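# Bend the rod into an arch seated in two sockets

## Task

Shape the rod into an arch that stands upright, with each of its two ends pushed into a different socket on the board; it must stay like that after the robot lets go.

## Robot and tools

Robot: two arms, left_arm and right_arm, each with a two-finger gripper and a wrist camera. Fixed cameras are cam_high and cam_low; wrist cameras are cam_left_wrist and cam_right_wrist. All images are 672x504.

Frames: the scene frame has its origin at table-top height, midway between the nominal arm bases, with +z up, +x pointing out over the table, and left_arm on the +y side (image left/right may differ). Actual base roots: left_arm at (0, +0.328, +0.010) m, right_arm at (+0.042, -0.292, +0.025) m, each turned by a tiny yaw. Reported hand positions, quaternions, targets and wrist-camera poses are in that arm's own base frame. Fixed cameras and the table are in the scene frame. Motion offsets are taken along the axes of that arm's current Hand target. On the gripper, fingers extend along +z and open/close along y. end_effector_position is the point between the pads, roughly 1 cm short of the fingertips.

execute_actions(actions, cameras): actions is a list of actions. Each action is a table of up to 15 rows, one per 1/30 s control step; if shorter, its final row repeats to fill 15 steps. Every row has 14 numbers, each in [-1, 1], always for both arms: left dx, dy, dz, rx, ry, rz, opening, then the same seven for right. The six pose numbers are an offset (not a pose) from the Hand target as it was when that action began; all rows in the action are measured from that same start, so rows do not add up, but a second action repeating an offset moves further. Scale: 1.0 equals 0.6 m or 180 degrees; rx, ry, rz form one rotation vector. Opening is absolute: +1 fully open (0.094 m), -1 closed. Sending all six pose numbers as 0 re-asks for the current Hand target. A 0 in the opening slot is a real command (half open), so repeat an arm's present opening to leave it unchanged. cameras: list of names, ["all"], or []; omitted means all for an empty actions list, none otherwise. An unknown name invalidates the call. An empty actions list returns a full report.

move(target, speed, blend, opening_speed, grip_force, blocking, cameras): target is one 14-number row as above, or a list of up to 15 rows; every row is an offset from the Hand targets at the move's start, not from the previous row. Straight-line paths, all arms finishing together, at least 0.5 s, cut off after 10 s. speed: top path speed in m/s, 0.002 to 2.9 (default 0.25), rotation up to twice that in rad/s; one value or one per target. blend: corner rounding in metres for a list; 0 stops at each point. opening_speed: rate of the commanded opening per second on the -1..+1 scale, at least 0.2; use it to close gently. grip_force: newtons per finger pad, 10 to 50, one value or one per arm; it persists, and lower values close slowly. blocking=false returns after about 0.5 s while the move continues. The result adds a move: line giving the ending (done, off_target, moving, held, fault) and limits (paced = pose clipped, held = steps withheld). Paths do not avoid obstacles or the other arm.

wait(seconds 0 to 10) lets the scene run with commands held. stop brakes a running move. zoom_image(camera, region [x0, y0, x1, y1], pixels from top-left, at most 504 by 504) enlarges part of a camera's newest image. read_manual gives licence text only. finished_scene(scene = current scene number) ends the scene and cannot be undone; the arch must hold without the robot.

Result lines: end_effector_position (m) and end_effector_quat_wxyz; Hand target (the last commanded pose after clipping, the base for the next offsets); Tool commands; grip_measured (finger opening on the command scale, reading up to about 2.5 mm wide when empty and somewhat narrow on a squeezed part); Joint positions (last number = opening in metres); Joint velocities, shown as within noise when still; joint torques (positive toward larger joint angle; joints 1 to 3 wrap at ±28 N m); motor temperatures. MOTOR HOT appears at 75 °C, a fault folding that arm idle at 90 °C, and the arm collapses at 100 °C.

Behaviour: each control step limits the commanded rotation to 40 degrees from the measured one. Friction and weight leave grippers short, low or tilted, especially far out; tiny moves may not happen or go sideways. After each move, check position and tilt and send the missing offset. An arm blocked by something keeps pushing until commanded back past its gripper. Squeeze rises about 1 N per 0.001 below first contact, then jumps to the force limit; release by commanding well above grip_measured.

Avoid: fast contacts, targets far past contact, arms or grippers touching each other, closing on the other arm's fingers, loading a camera cable, paths near an arm's own base, long stretched or straining holds (heat), releasing parts that are still moving, and letting the rod fall or be left off the table. Loose objects may be nudged occasionally.

Each tool is called after "Emit:" as name(argument=value, ...), one argument or row to a line, values as JSON.

## Session

Emit:
execute_actions(
  actions=[],
)

Scene clock: 0.00 s.
left_arm: end_effector_position=(+0.3758, -0.0191, +0.1021) grip_measured=+1.000 end_effector_quat_wxyz=(+0.628, +0.004, +0.778, -0.002) | right_arm: end_effector_position=(+0.3630, -0.0428, +0.1145) grip_measured=+1.000 end_effector_quat_wxyz=(+0.651, +0.112, +0.747, -0.076)
Joint positions: left_arm=[-0.086 1.557 0.232 1.112 -0.077 -0.015 0.094] | right_arm=[0.012 1.55 0.187 1.215 0.274 0.072 0.094]
Joint velocities: within noise
Joint torques (N m): no reading
Motor temperatures (°C): left_arm=[22 26 31 35 23 23 22] | right_arm=[25 29 36 32 26 24 23]
Heat: left arm: 35 °C; right arm: 36 °C.
Hand target: left_arm +0.3801, -0.0190, +0.1156; +0.645, +0.003, +0.764, -0.001 | right_arm +0.3652, -0.0433, +0.1201; +0.656, +0.114, +0.742, -0.076
Tool commands: left_gripper/opening=+1.0 right_gripper/opening=+1.0

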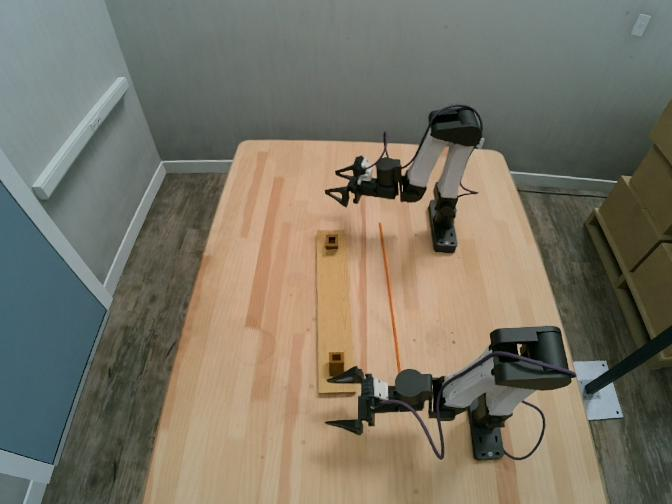

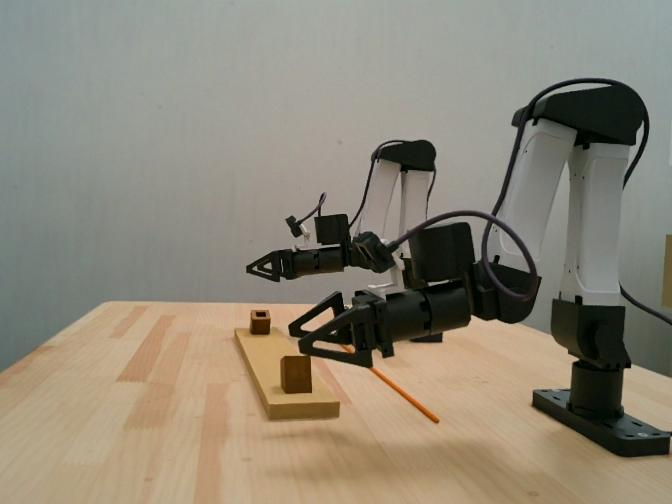

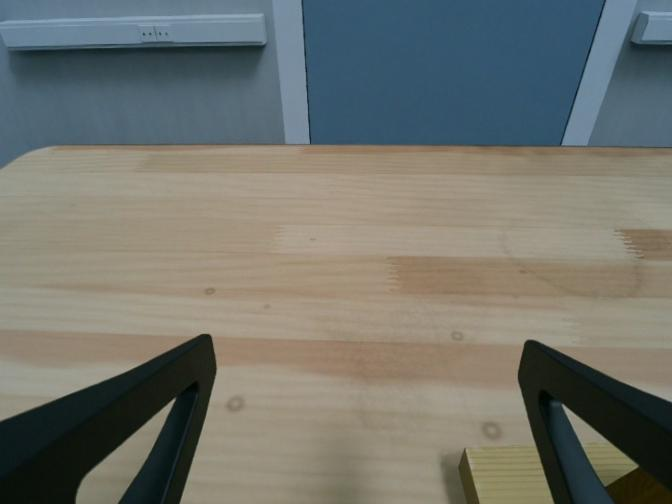

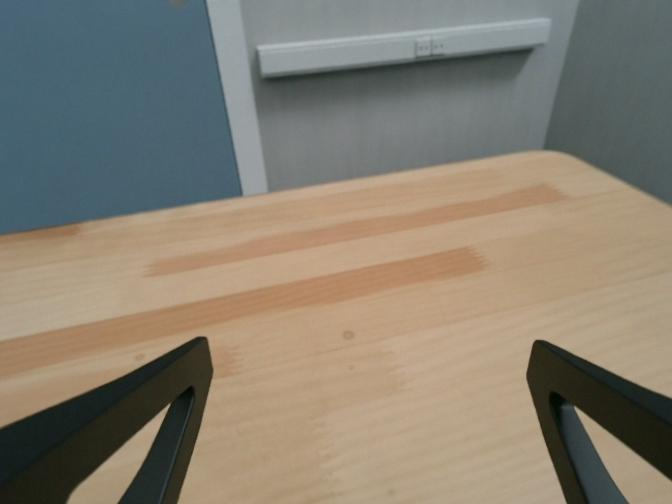

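Emit:
zoom_image(
  camera="cam_high",
  region=[290, 200, 460, 410],
)

Emit:
zoom_image(
  camera="cam_low",
  region=[220, 290, 460, 440],
)

Scaled by 2.400 from the camera's 672x504 image, which has a finer 960x720 frame.

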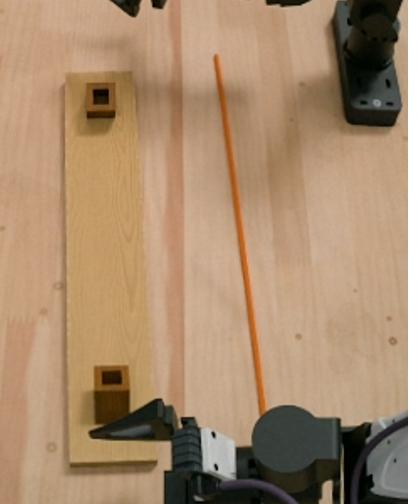

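Scaled by 2.100 from the camera's 672x504 image, which has a finer 960x720 frame.

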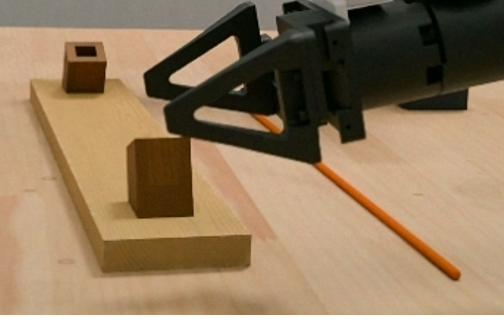

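Emit:
move(
  target=[-0.0996, -0.2167, -0.0507, 0, 0.28, 0, 1, -0.0777, 0.2555, -0.1073, -0.068, 0.2923, -0.0598, 1],
  cameras=["all"],
)

Scene clock: 33.70 s.
left_arm: end_effector_position=(+0.3567, -0.1456, +0.1697) grip_measured=+1.000 end_effector_quat_wxyz=(+0.253, +0.010, +0.967, +0.009) | right_arm: end_effector_position=(+0.3484, +0.1132, +0.1736) grip_measured=+1.000 end_effector_quat_wxyz=(+0.261, -0.006, +0.965, -0.010)
Joint positions: left_arm=[-0.499 1.589 1.39 -0.919 -0.249 -0.422 0.094] | right_arm=[0.418 1.491 1.302 -0.897 0.22 0.351 0.094]
Joint torques (N m): left_arm=[-0.54 -5.56 9.21 1.16 -0.11 0.02] | right_arm=[0.09 -5.14 9.68 1.28 -0.19 0.22]
Motor temperatures (°C): left_arm=[22 28 34 42 22 23 22] | right_arm=[25 31 38 36 26 23 22]
Heat: left arm: 42 °C; right arm: 38 °C.
Hand target: left_arm +0.3595, -0.1490, +0.1794; +0.258, +0.003, +0.966, +0.000 | right_arm +0.3501, +0.1178, +0.1804; +0.259, +0.000, +0.966, +0.000
Off the commanded pose: left_arm 0.011 m, 1 deg | right_arm 0.008 m, 1 deg.
move: off_target (left_arm)
camera_calibration:
cam_left_wrist: T_world_to_cam=[[0.000062014, -0.997463, -0.0711798, -0.123895], [-0.998278, 0.00411311, -0.0585079, 0.401817], [0.0586522, 0.0710609, -0.995746, 0.277018], [0, 0, 0, 1]] pos_world=[0.384885, -0.144918, 0.29053]
cam_right_wrist: T_world_to_cam=[[0.0126882, -0.999736, -0.0191666, 0.120343], [-0.998623, -0.0116936, -0.0511404, 0.38965], [0.0509028, 0.0197891, -0.998508, 0.274039], [0, 0, 0, 1]] pos_world=[0.373637, 0.119445, 0.295863]

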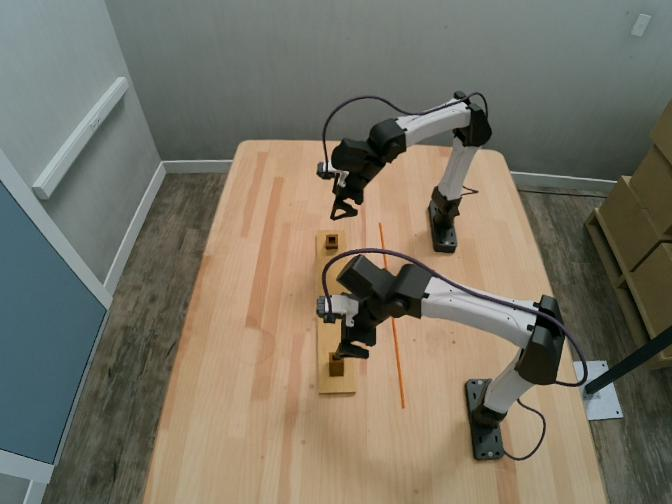

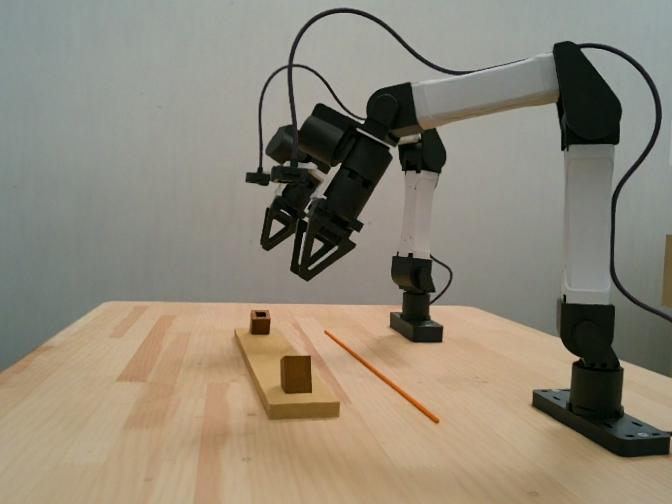

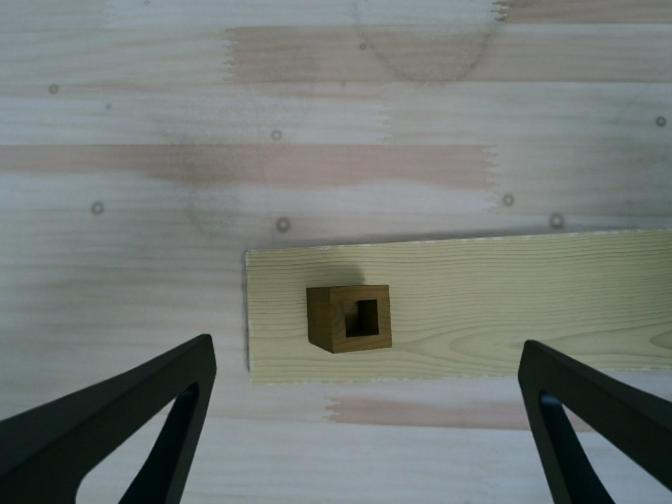

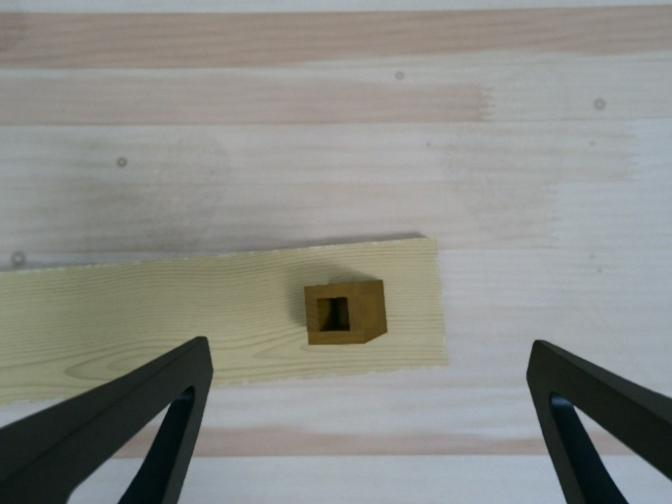

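Emit:
zoom_image(
  camera="cam_left_wrist",
  region=[230, 220, 450, 400],
)

Emit:
zoom_image(
  camera="cam_right_wrist",
  region=[240, 220, 460, 400],
)

Scaled by 2.291 from the camera's 672x504 image, which has a finer 960x720 frame.

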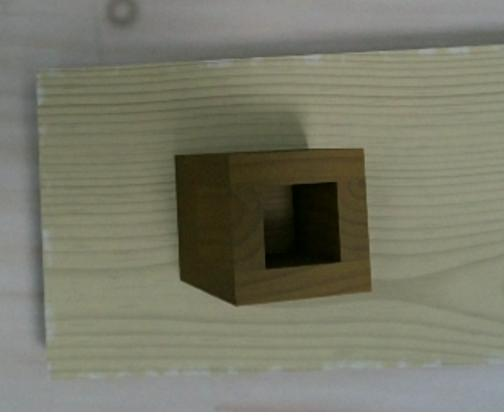

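Scaled by 2.291 from the camera's 672x504 image, which has a finer 960x720 frame.

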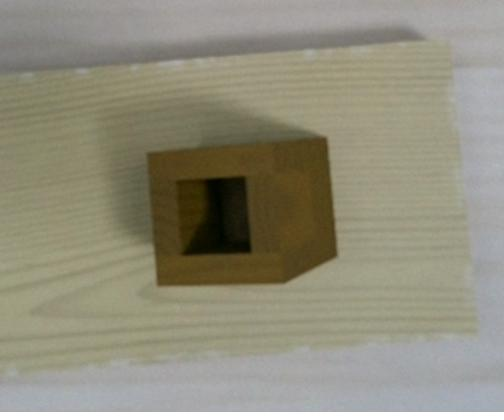

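Emit:
move(
  target=[0.2287, 0.1033, -0.0755, 0.1259, 0.1333, 0.4697, 1, 0.2261, -0.063, -0.0721, -0.1378, 0.1264, -0.5142, 1],
  cameras=["all"],
)

Scene clock: 86.77 s.
left_arm: end_effector_position=(+0.2214, -0.0888, +0.1428) grip_measured=+1.000 end_effector_quat_wxyz=(-0.009, +0.682, +0.731, -0.008) | right_arm: end_effector_position=(+0.2173, +0.0827, +0.1471) grip_measured=+1.000 end_effector_quat_wxyz=(-0.003, +0.728, -0.685, -0.005)
Joint positions: left_arm=[-0.376 1.466 1.284 -1.412 0.007 1.126 0.094] | right_arm=[0.355 1.422 1.263 -1.411 -0.011 -1.277 0.094]
Joint torques (N m): left_arm=[-0.55 -6.6 5.64 0.32 -0.15 0.24] | right_arm=[0.28 -6.98 5 0.26 -0.09 -0.15]
Motor temperatures (°C): left_arm=[22 31 38 37 22 23 22] | right_arm=[25 31 44 33 26 23 22]
Heat: left arm: 38 °C; right arm: 44 °C.
Hand target: left_arm +0.2183, -0.0862, +0.1504; -0.001, +0.688, +0.725, +0.000 | right_arm +0.2110, +0.0801, +0.1498; -0.001, +0.737, -0.676, +0.000
Off the commanded pose: left_arm 0.009 m, 2 deg | right_arm 0.007 m, 2 deg.
move: done
camera_calibration:
cam_left_wrist: T_world_to_cam=[[-0.998081, -0.0567466, -0.0247809, 0.228648], [-0.0618566, 0.89539, 0.440965, 0.0653619], [-0.00283466, 0.441651, -0.897182, 0.286643], [0, 0, 0, 1]] pos_world=[0.233065, -0.172145, 0.234014]
cam_right_wrist: T_world_to_cam=[[0.9981, 0.0460138, -0.04097, -0.206481], [0.0595276, -0.891673, 0.448749, 0.026367], [-0.0158833, -0.450335, -0.892718, 0.292617], [0, 0, 0, 1]] pos_world=[0.209167, 0.164787, 0.240933]

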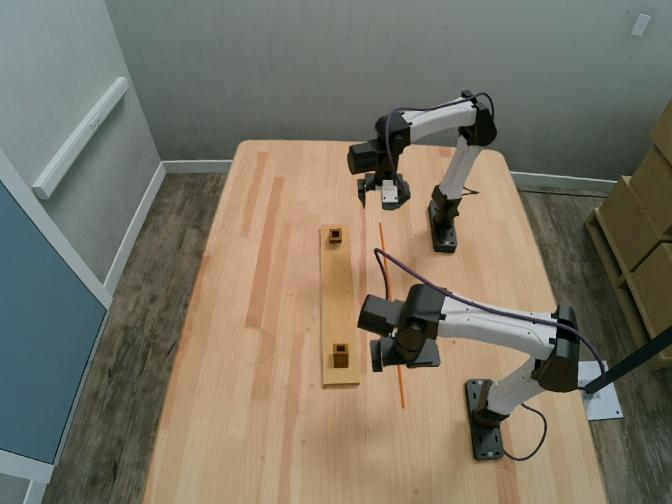

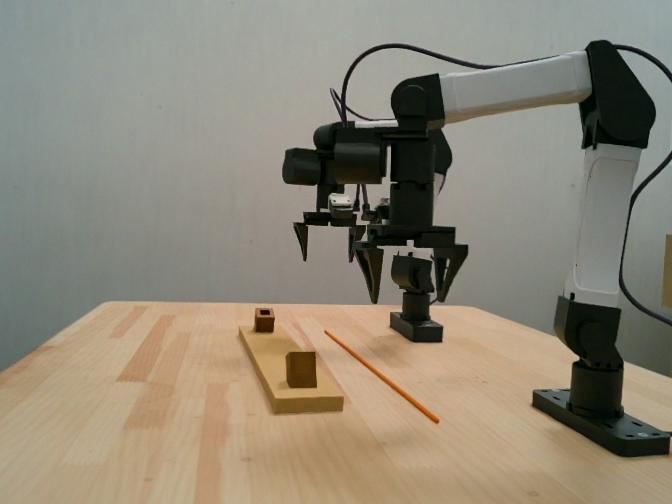

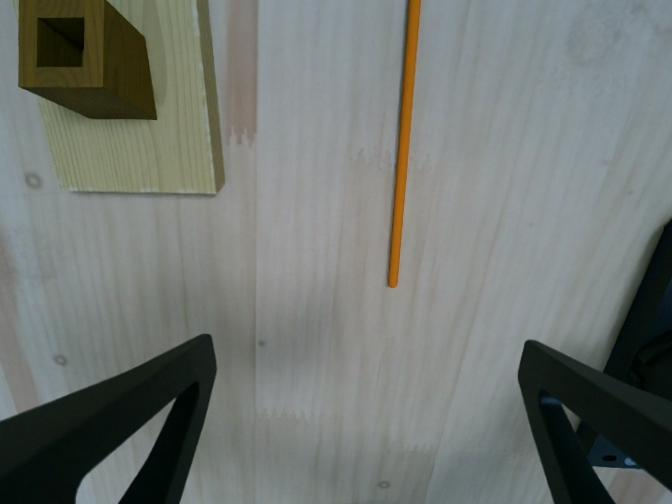

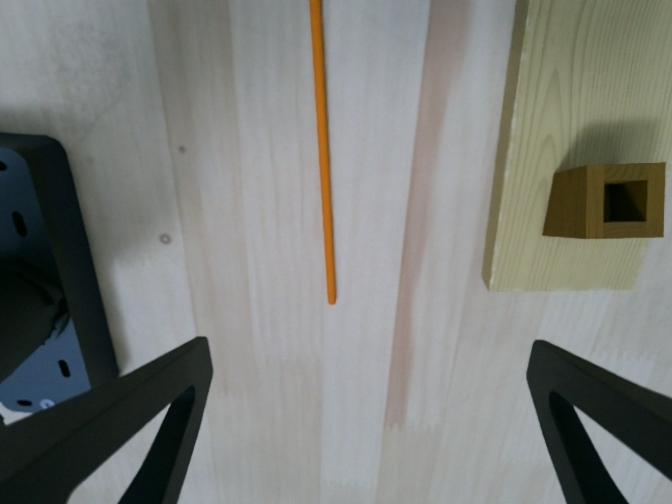

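Emit:
move(
  target=[-0.0323, -0.0416, 0.138, -0.0078, 0, 0.0067, 0, 0.0139, 0.0352, 0.1702, 0, 0, -0.0083, 0],
  cameras=["all"],
)

Scene clock: 106.73 s.
left_arm: end_effector_position=(+0.1864, -0.1035, +0.0624) grip_measured=+0.003 end_effector_quat_wxyz=(-0.018, +0.697, +0.716, -0.003) | right_arm: end_effector_position=(+0.1877, +0.0712, +0.0467) grip_measured=+0.001 end_effector_quat_wxyz=(+0.011, +0.740, -0.672, -0.010)
Joint positions: left_arm=[-0.51 1.412 0.916 -1.111 -0.003 1.034 0.047] | right_arm=[0.355 1.372 0.819 -1.046 -0.008 -1.312 0.047]
Joint torques (N m): left_arm=[-0.7 -5.71 5.33 0.7 -0.16 0.03] | right_arm=[-0.58 -5.89 4.66 0.59 -0.11 -0.15]
Heat: left arm: 37 °C; right arm: 42 °C.
Hand target: left_arm +0.1942, -0.1067, +0.0676; +0.007, +0.696, +0.718, +0.009 | right_arm +0.1908, +0.0701, +0.0476; -0.001, +0.746, -0.666, +0.000
Off the commanded pose: left_arm 0.010 m, 3 deg | right_arm 0.003 m, 2 deg.
move: off_target (left_arm)
camera_calibration:
cam_left_wrist: T_world_to_cam=[[-0.99972, -0.0146203, -0.0185999, 0.195222], [-0.021512, 0.888958, 0.457484, 0.102652], [0.00984596, 0.457756, -0.889023, 0.2197], [0, 0, 0, 1]] pos_world=[0.195212, -0.188968, 0.151988]
cam_right_wrist: T_world_to_cam=[[0.994451, 0.0805039, -0.0677297, -0.181029], [0.102667, -0.88316, 0.457698, 0.0537309], [-0.0229697, -0.462112, -0.886524, 0.199284], [0, 0, 0, 1]] pos_world=[0.179085, 0.154118, 0.139816]

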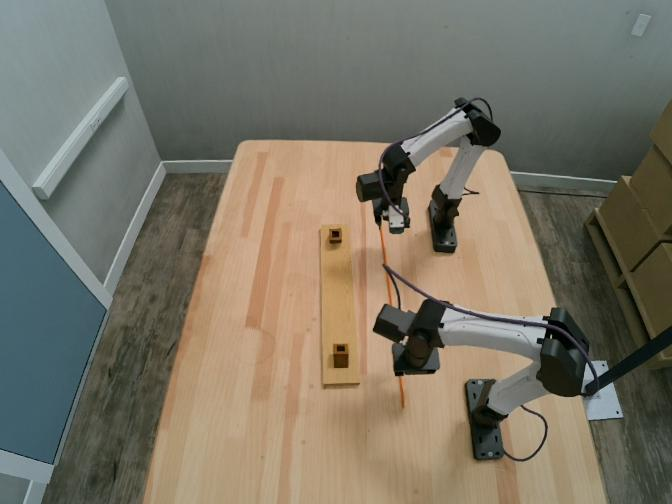

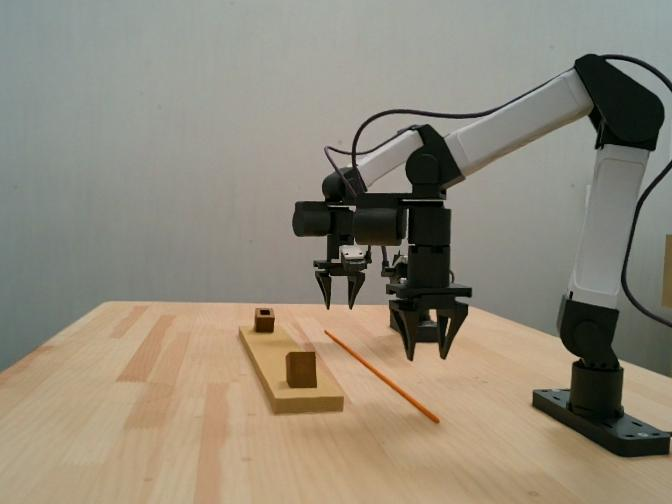

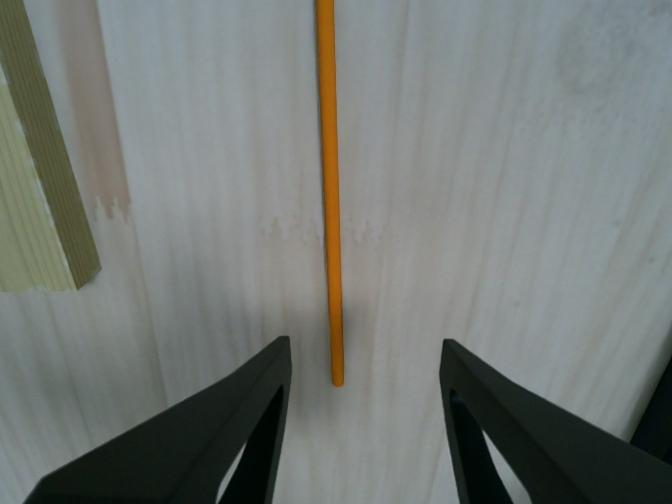

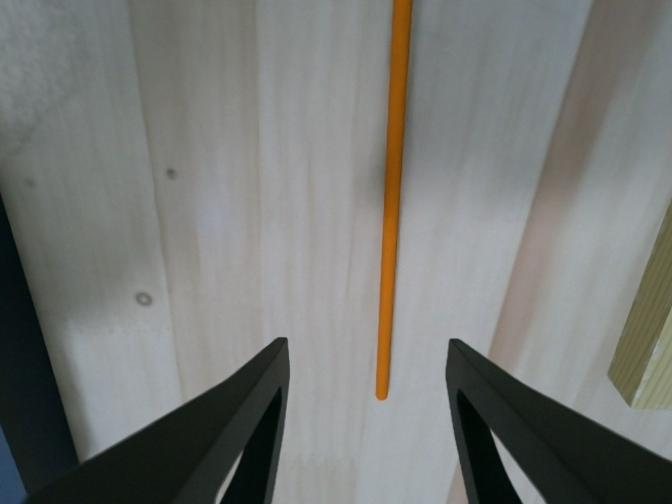

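Emit:
move(
  target=[-0.0133, 0.0171, 0.0794, -0.0094, -0.0067, -0.0061, 0, 0.0053, -0.0169, 0.0778, 0.0094, 0, 0, 0],
  cameras=["all"],
  speed=0.15,
)

Scene clock: 115.20 s.
left_arm: end_effector_position=(+0.1984, -0.1102, +0.0203) grip_measured=+0.003 end_effector_quat_wxyz=(+0.011, +0.690, +0.724, +0.005) | right_arm: end_effector_position=(+0.1982, +0.0718, +0.0045) grip_measured=+0.001 end_effector_quat_wxyz=(-0.012, +0.744, -0.668, +0.004)
Joint positions: left_arm=[-0.51 1.468 0.786 -0.864 -0.003 1.013 0.047] | right_arm=[0.345 1.435 0.687 -0.798 -0.004 -1.334 0.047]
Joint torques (N m): left_arm=[-0.88 -3.48 5.37 0.85 -0.14 0.03] | right_arm=[-1.2 -3.19 4.63 0.74 -0.09 -0.14]
Heat: left arm: 37 °C; right arm: 42 °C.
Hand target: left_arm +0.2058, -0.1142, +0.0202; +0.025, +0.689, +0.724, +0.012 | right_arm +0.2012, +0.0681, +0.0010; -0.012, +0.746, -0.666, +0.010
Off the commanded pose: left_arm 0.008 m, 2 deg | right_arm 0.006 m, 1 deg.
move: done
camera_calibration:
cam_left_wrist: T_world_to_cam=[[-0.996747, -0.0373665, -0.0714121, 0.204259], [-0.064482, 0.901273, 0.428426, 0.138585], [0.0483531, 0.431637, -0.900751, 0.174915], [0, 0, 0, 1]] pos_world=[0.204073, -0.19277, 0.112768]
cam_right_wrist: T_world_to_cam=[[0.995666, 0.0918291, -0.0147037, -0.195679], [0.0885971, -0.888543, 0.450157, 0.0757551], [0.0282727, -0.449509, -0.892828, 0.151346], [0, 0, 0, 1]] pos_world=[0.18384, 0.153312, 0.0981473]

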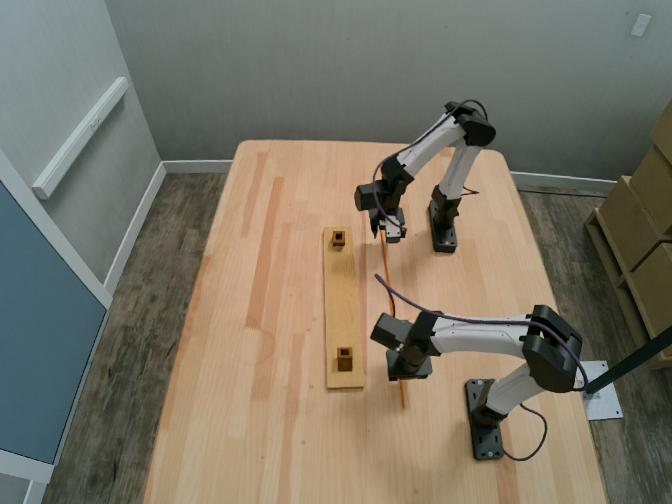

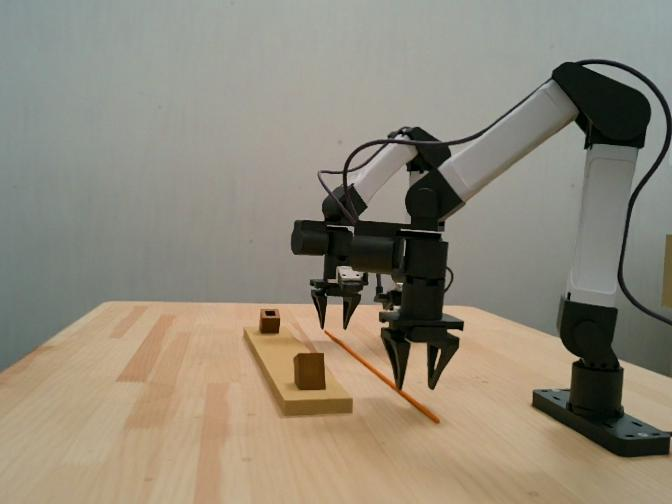

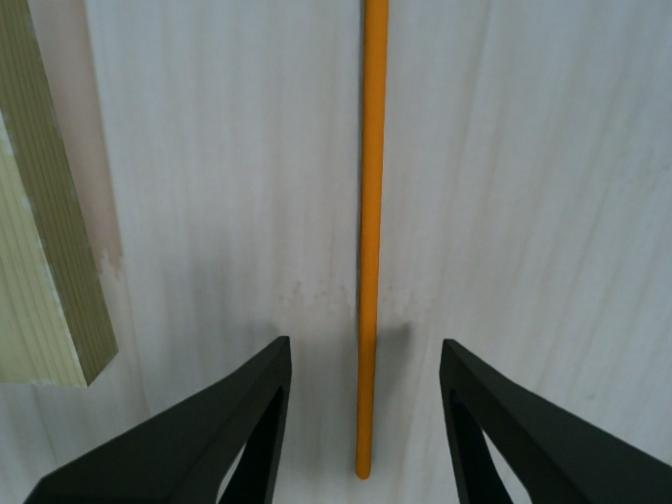

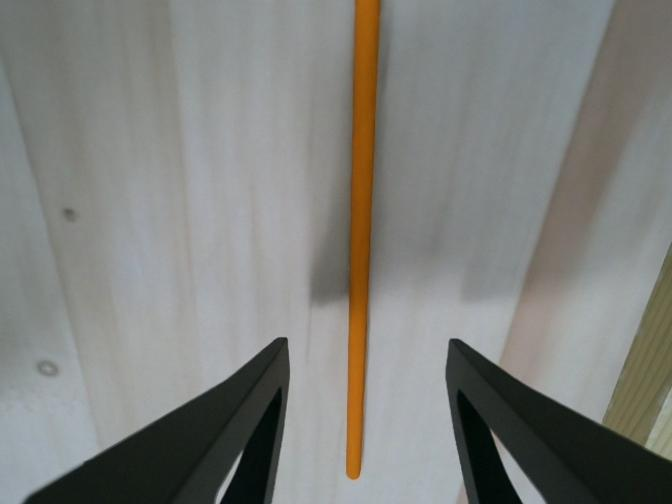

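Emit:
move(
  target=[0.0005, -0.0013, 0.025, 0.004, 0, 0, 0, -0.0002, 0.0021, 0.0133, -0.004, 0, 0, 0],
  cameras=["cam_low", "cam_left_wrist", "cam_right_wrist"],
  speed=0.05,
)

Scene clock: 127.87 s.
left_arm: end_effector_position=(+0.1983, -0.1102, +0.0050) grip_measured=+0.003 end_effector_quat_wxyz=(+0.006, +0.690, +0.724, +0.003) | right_arm: end_effector_position=(+0.1976, +0.0716, -0.0037) grip_measured=+0.001 end_effector_quat_wxyz=(-0.007, +0.744, -0.668, +0.002)
Joint positions: left_arm=[-0.51 1.511 0.756 -0.804 -0.003 1.013 0.047] | right_arm=[0.345 1.464 0.674 -0.768 -0.004 -1.334 0.047]
Joint torques (N m): left_arm=[-0.47 -3.81 5.18 0.81 -0.08 0.08] | right_arm=[-1.24 -3.48 4.42 0.7 -0.13 -0.15]
Heat: left arm: 37 °C; right arm: 41 °C.
Hand target: left_arm +0.2058, -0.1141, +0.0051; +0.021, +0.689, +0.724, +0.008 | right_arm +0.2002, +0.0681, -0.0071; -0.007, +0.746, -0.666, +0.006
Off the commanded pose: left_arm 0.009 m, 2 deg | right_arm 0.005 m, 1 deg.
move: done
camera_calibration:
cam_left_wrist: T_world_to_cam=[[-0.997452, -0.0370645, -0.060952, 0.20319], [-0.0599442, 0.898688, 0.434474, 0.143849], [0.0386733, 0.43702, -0.89862, 0.163657], [0, 0, 0, 1]] pos_world=[0.204967, -0.193266, 0.0969516]
cam_right_wrist: T_world_to_cam=[[0.99543, 0.0917275, -0.0265728, -0.195195], [0.093793, -0.88668, 0.45277, 0.0781081], [0.0179699, -0.453193, -0.891231, 0.146194], [0, 0, 0, 1]] pos_world=[0.18435, 0.153416, 0.0897406]
Images, in order (width x height): cam_low 672x504, cam_left_wrist 672x504, cam_right_wrist 672x504.

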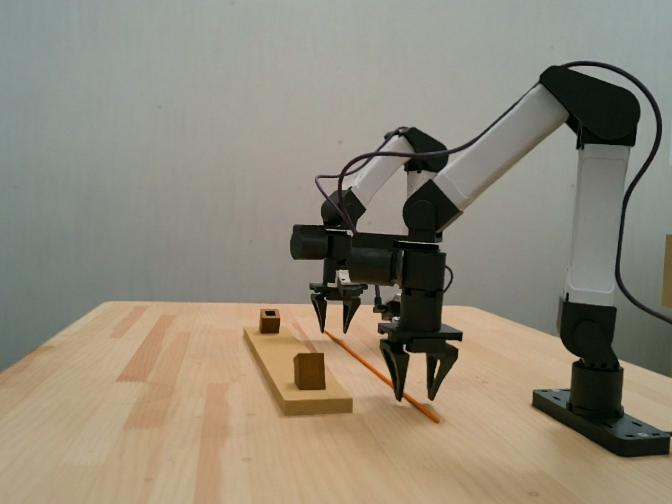

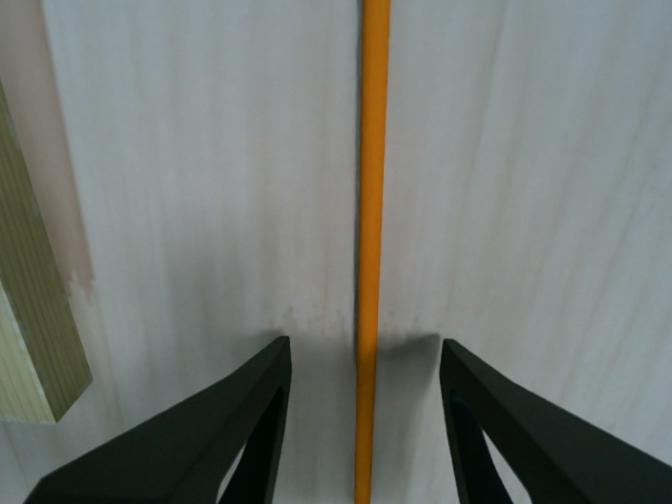

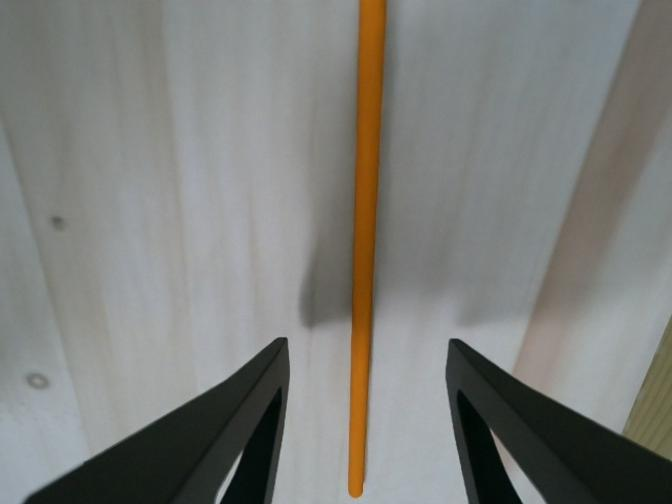

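Emit:
move(
  target=[0.0002, -0.0004, 0.0083, 0.003, 0, 0, 0, -0.0001, 0.0005, 0.0083, -0.002, 0, 0, 0],
  cameras=["cam_low", "cam_left_wrist", "cam_right_wrist"],
  speed=0.05,
)

Scene clock: 130.73 s.
left_arm: end_effector_position=(+0.1985, -0.1103, -0.0001) grip_measured=+0.003 end_effector_quat_wxyz=(+0.002, +0.690, +0.724, +0.002) | right_arm: end_effector_position=(+0.1976, +0.0716, -0.0085) grip_measured=+0.001 end_effector_quat_wxyz=(-0.004, +0.744, -0.668, +0.000)
Joint positions: left_arm=[-0.51 1.531 0.752 -0.787 -0.003 1.013 0.047] | right_arm=[0.345 1.482 0.668 -0.75 -0.004 -1.334 0.047]
Joint torques (N m): left_arm=[-0.17 -3.92 5.09 0.79 -0.02 0.11] | right_arm=[-1.29 -3.55 4.36 0.68 -0.14 -0.15]
Heat: left arm: 37 °C; right arm: 41 °C.
Hand target: left_arm +0.2058, -0.1141, +0.0002; +0.017, +0.689, +0.724, +0.004 | right_arm +0.2000, +0.0682, -0.0120; -0.005, +0.746, -0.666, +0.004
Off the commanded pose: left_arm 0.008 m, 2 deg | right_arm 0.005 m, 1 deg.
move: done
camera_calibration:
cam_left_wrist: T_world_to_cam=[[-0.997838, -0.0368293, -0.0544312, 0.203258], [-0.0570154, 0.897041, 0.438254, 0.145476], [0.0326864, 0.44041, -0.897201, 0.160648], [0, 0, 0, 1]] pos_world=[0.205862, -0.193763, 0.0914414]
cam_right_wrist: T_world_to_cam=[[0.995261, 0.0916437, -0.0325104, -0.195296], [0.0963909, -0.885735, 0.454073, 0.0796783], [0.0128174, -0.455055, -0.890371, 0.143161], [0, 0, 0, 1]] pos_world=[0.184855, 0.153617, 0.0849371]
Images, in order (width x height): cam_low 672x504, cam_left_wrist 672x504, cam_right_wrist 672x504.

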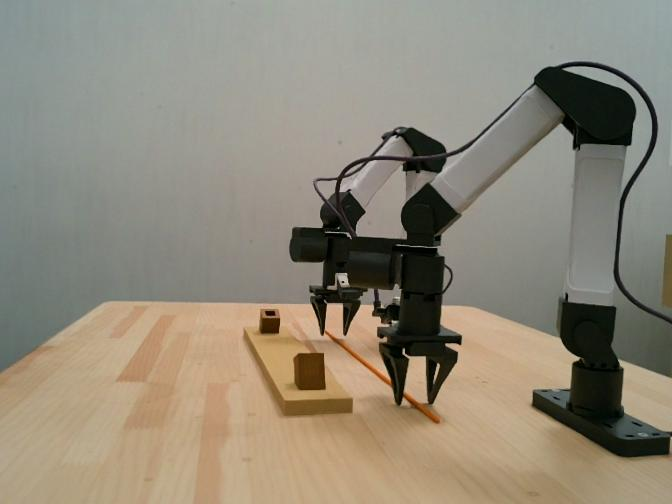

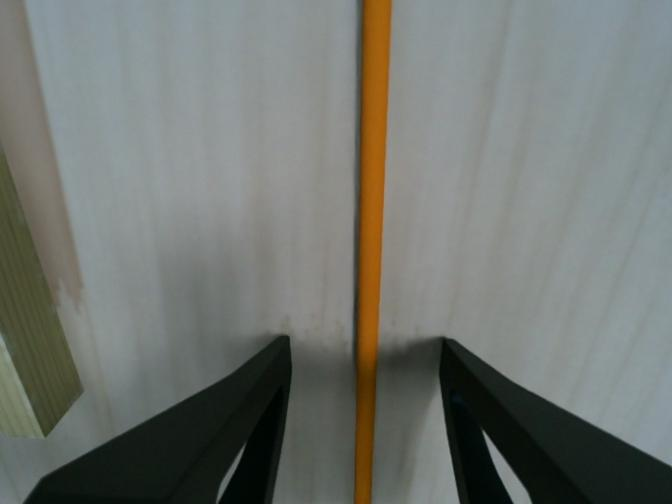

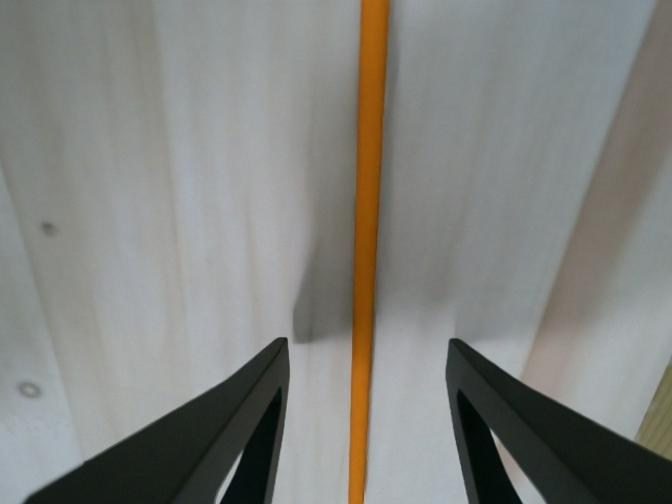

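Emit:
zoom_image(
  camera="cam_left_wrist",
  region=[220, 280, 500, 440],
)

Emit:
zoom_image(
  camera="cam_right_wrist",
  region=[220, 280, 500, 440],
)

Emit:
zoom_image(
  camera="cam_low",
  region=[290, 260, 480, 440],
)

Scaled by 1.800 from the camera's 672x504 image, which has a finer 960x720 frame.

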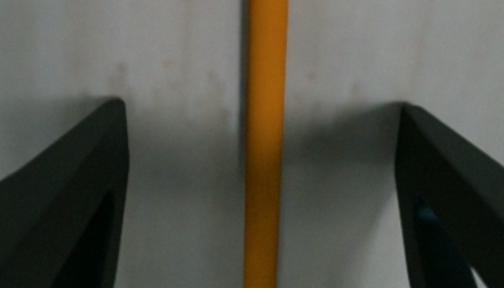

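Scaled by 1.800 from the camera's 672x504 image, which has a finer 960x720 frame.

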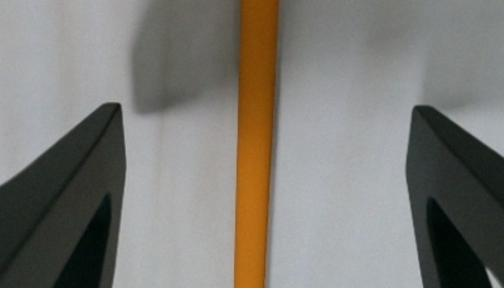

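Scaled by 2.653 from the camera's 672x504 image, which has a finer 960x720 frame.

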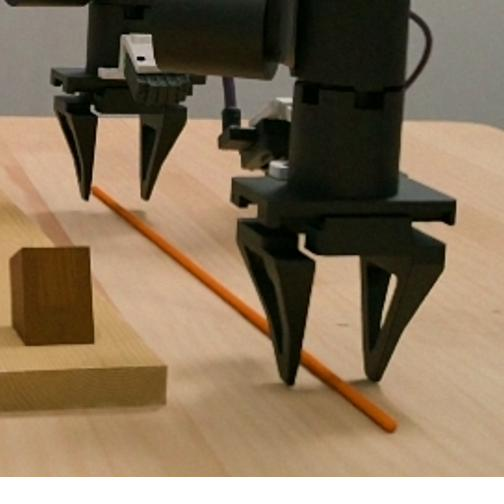

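Emit:
move(
  target=[0, -0.0001, 0.0025, 0.002, 0, 0, 0, -0.0001, 0.0005, 0.0083, -0.001, 0, 0, 0],
  cameras=["cam_low", "cam_left_wrist", "cam_right_wrist"],
  speed=0.04,
)

Emit:
zoom_image(
  camera="cam_right_wrist",
  region=[220, 280, 500, 440],
)

Emit:
zoom_image(
  camera="cam_low",
  region=[290, 260, 480, 440],
)

Scene clock: 135.03 s.
left_arm: end_effector_position=(+0.1979, -0.1099, -0.0014) grip_measured=+0.003 end_effector_quat_wxyz=(-0.001, +0.690, +0.724, +0.001) | right_arm: end_effector_position=(+0.1973, +0.0715, -0.0136) grip_measured=+0.001 end_effector_quat_wxyz=(-0.003, +0.744, -0.668, -0.001)
Joint positions: left_arm=[-0.51 1.537 0.752 -0.787 -0.003 1.013 0.047] | right_arm=[0.345 1.497 0.657 -0.727 -0.004 -1.334 0.047]
Joint torques (N m): left_arm=[0.02 -3.73 5.19 0.8 0.01 0.13] | right_arm=[-1.29 -3.62 4.26 0.69 -0.15 -0.15]
Heat: left arm: 36 °C; right arm: 41 °C.
Hand target: left_arm +0.2057, -0.1142, -0.0013; +0.015, +0.689, +0.724, +0.002 | right_arm +0.1998, +0.0682, -0.0170; -0.004, +0.746, -0.666, +0.003
Off the commanded pose: left_arm 0.009 m, 2 deg | right_arm 0.005 m, 0 deg.
move: done
camera_calibration:
cam_left_wrist: T_world_to_cam=[[-0.998119, -0.0366072, -0.049181, 0.202605], [-0.0545942, 0.895714, 0.441267, 0.145008], [0.0278986, 0.443122, -0.896027, 0.160661], [0, 0, 0, 1]] pos_world=[0.205659, -0.193661, 0.0899332]
cam_right_wrist: T_world_to_cam=[[0.99516, 0.0916378, -0.0354949, -0.19511], [0.0977367, -0.88528, 0.454673, 0.081684], [0.0102423, -0.455941, -0.889951, 0.139109], [0, 0, 0, 1]] pos_world=[0.184757, 0.153618, 0.0797354]
Images, in order (width x height): cam_low 672x504, cam_left_wrist 672x504, cam_right_wrist 672x504.

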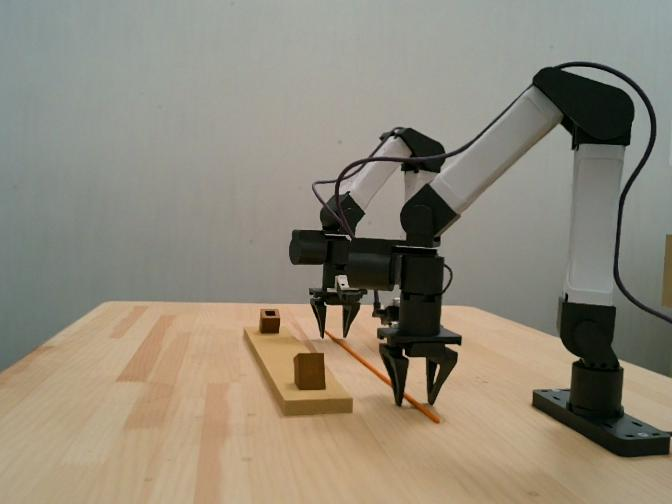

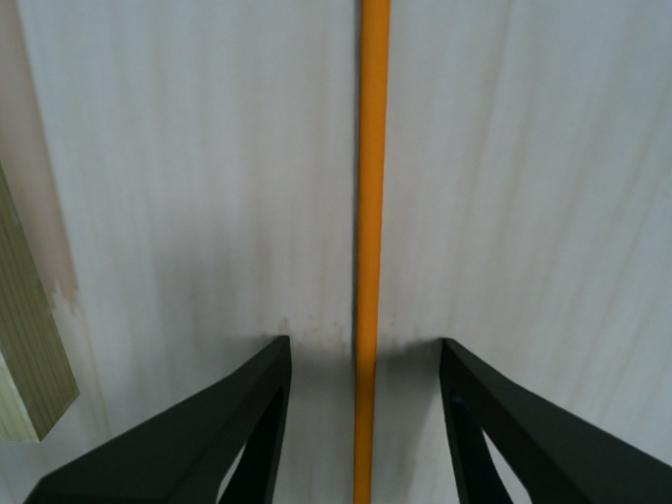

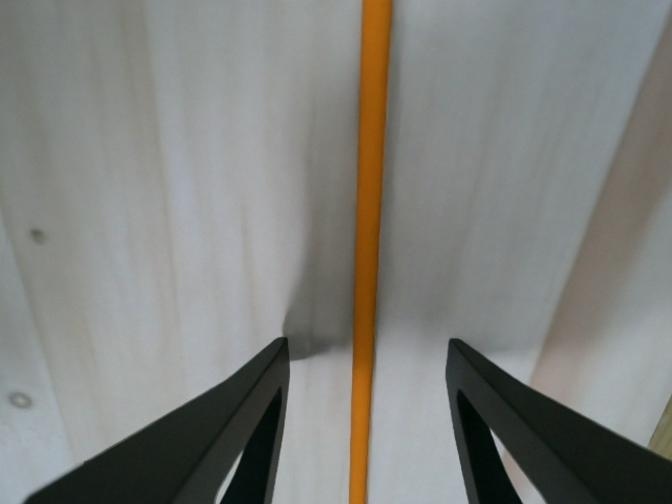

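Scaled by 1.800 from the camera's 672x504 image, which has a finer 960x720 frame.

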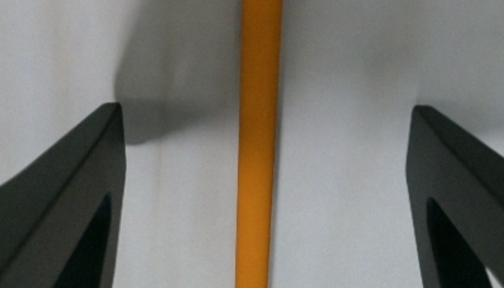

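Scaled by 2.653 from the camera's 672x504 image, which has a finer 960x720 frame.

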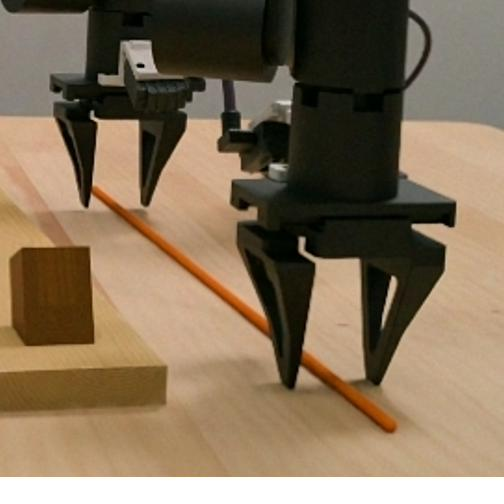

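Emit:
move(
  target=[0, 0, 0, 0, 0, 0, 0, -0.0001, 0.0003, 0.005, -0.001, 0, 0, 0],
  cameras=["cam_low", "cam_right_wrist"],
  speed=0.03,
)

Emit:
zoom_image(
  camera="cam_right_wrist",
  region=[220, 280, 500, 440],
)

Emit:
zoom_image(
  camera="cam_low",
  region=[290, 270, 390, 360],
)

Scene clock: 138.10 s.
left_arm: end_effector_position=(+0.1979, -0.1099, -0.0014) grip_measured=+0.003 end_effector_quat_wxyz=(-0.001, +0.690, +0.724, +0.001) | right_arm: end_effector_position=(+0.1988, +0.0720, -0.0156) grip_measured=+0.001 end_effector_quat_wxyz=(-0.003, +0.744, -0.668, +0.000)
Joint positions: left_arm=[-0.51 1.537 0.752 -0.787 -0.003 1.013 0.047] | right_arm=[0.345 1.508 0.657 -0.715 -0.004 -1.334 0.047]
Joint torques (N m): left_arm=[0.03 -3.73 5.19 0.79 0.01 0.14] | right_arm=[-1.31 -3.64 3.88 0.69 -0.16 -0.14]
Heat: left arm: 36 °C; right arm: 41 °C.
Hand target: left_arm +0.2057, -0.1142, -0.0013; +0.015, +0.689, +0.724, +0.002 | right_arm +0.1996, +0.0683, -0.0200; -0.002, +0.746, -0.666, +0.002
Off the commanded pose: left_arm 0.009 m, 2 deg | right_arm 0.006 m, 0 deg.
move: done
camera_calibration:
cam_right_wrist: T_world_to_cam=[[0.995216, 0.0915988, -0.0339768, -0.196841], [0.0970147, -0.885532, 0.454336, 0.0830883], [0.0115291, -0.455459, -0.890182, 0.137246], [0, 0, 0, 1]] pos_world=[0.186256, 0.154118, 0.0777363]
Images, in order (width x height): cam_low 672x504, cam_right_wrist 672x504.

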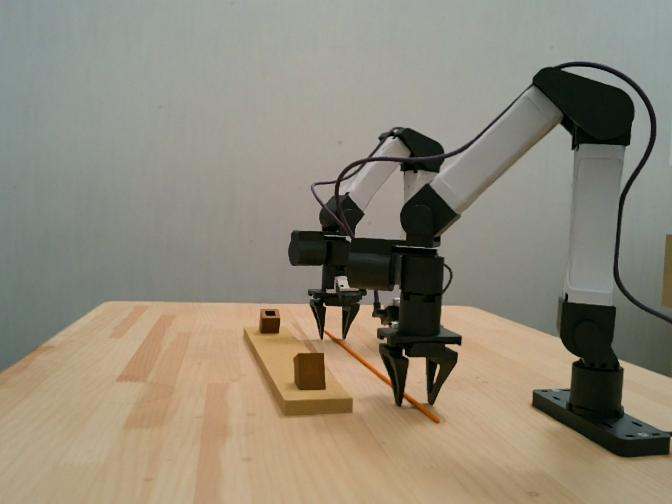

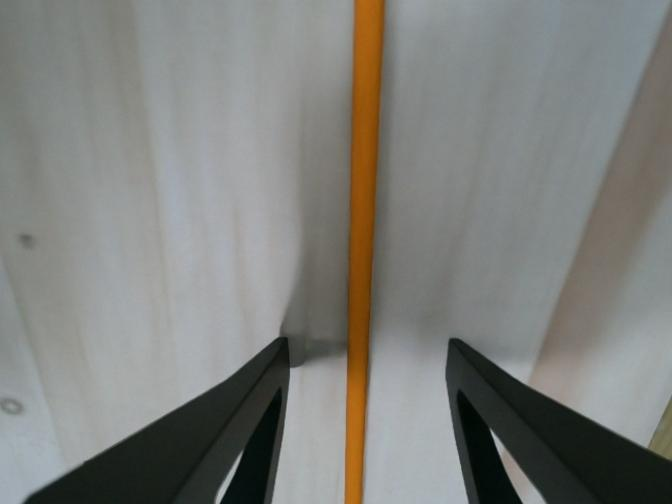

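Scaled by 1.800 from the camera's 672x504 image, which has a finer 960x720 frame.

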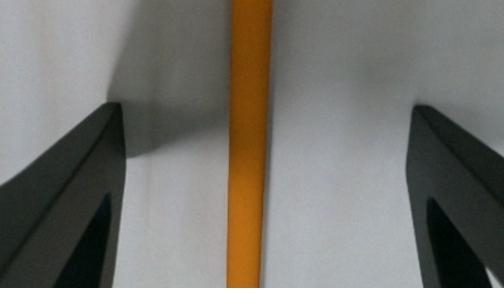

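Scaled by 5.040 from the camera's 672x504 image, which has a finer 960x720 frame.

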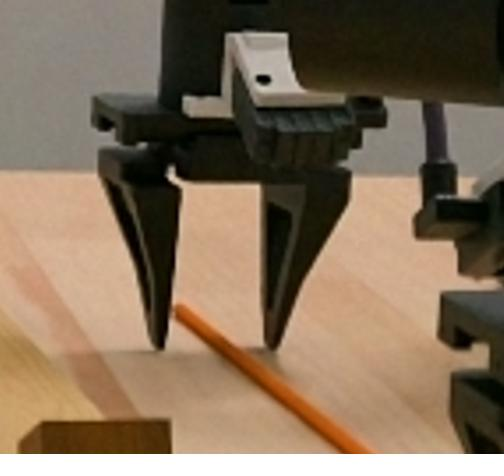

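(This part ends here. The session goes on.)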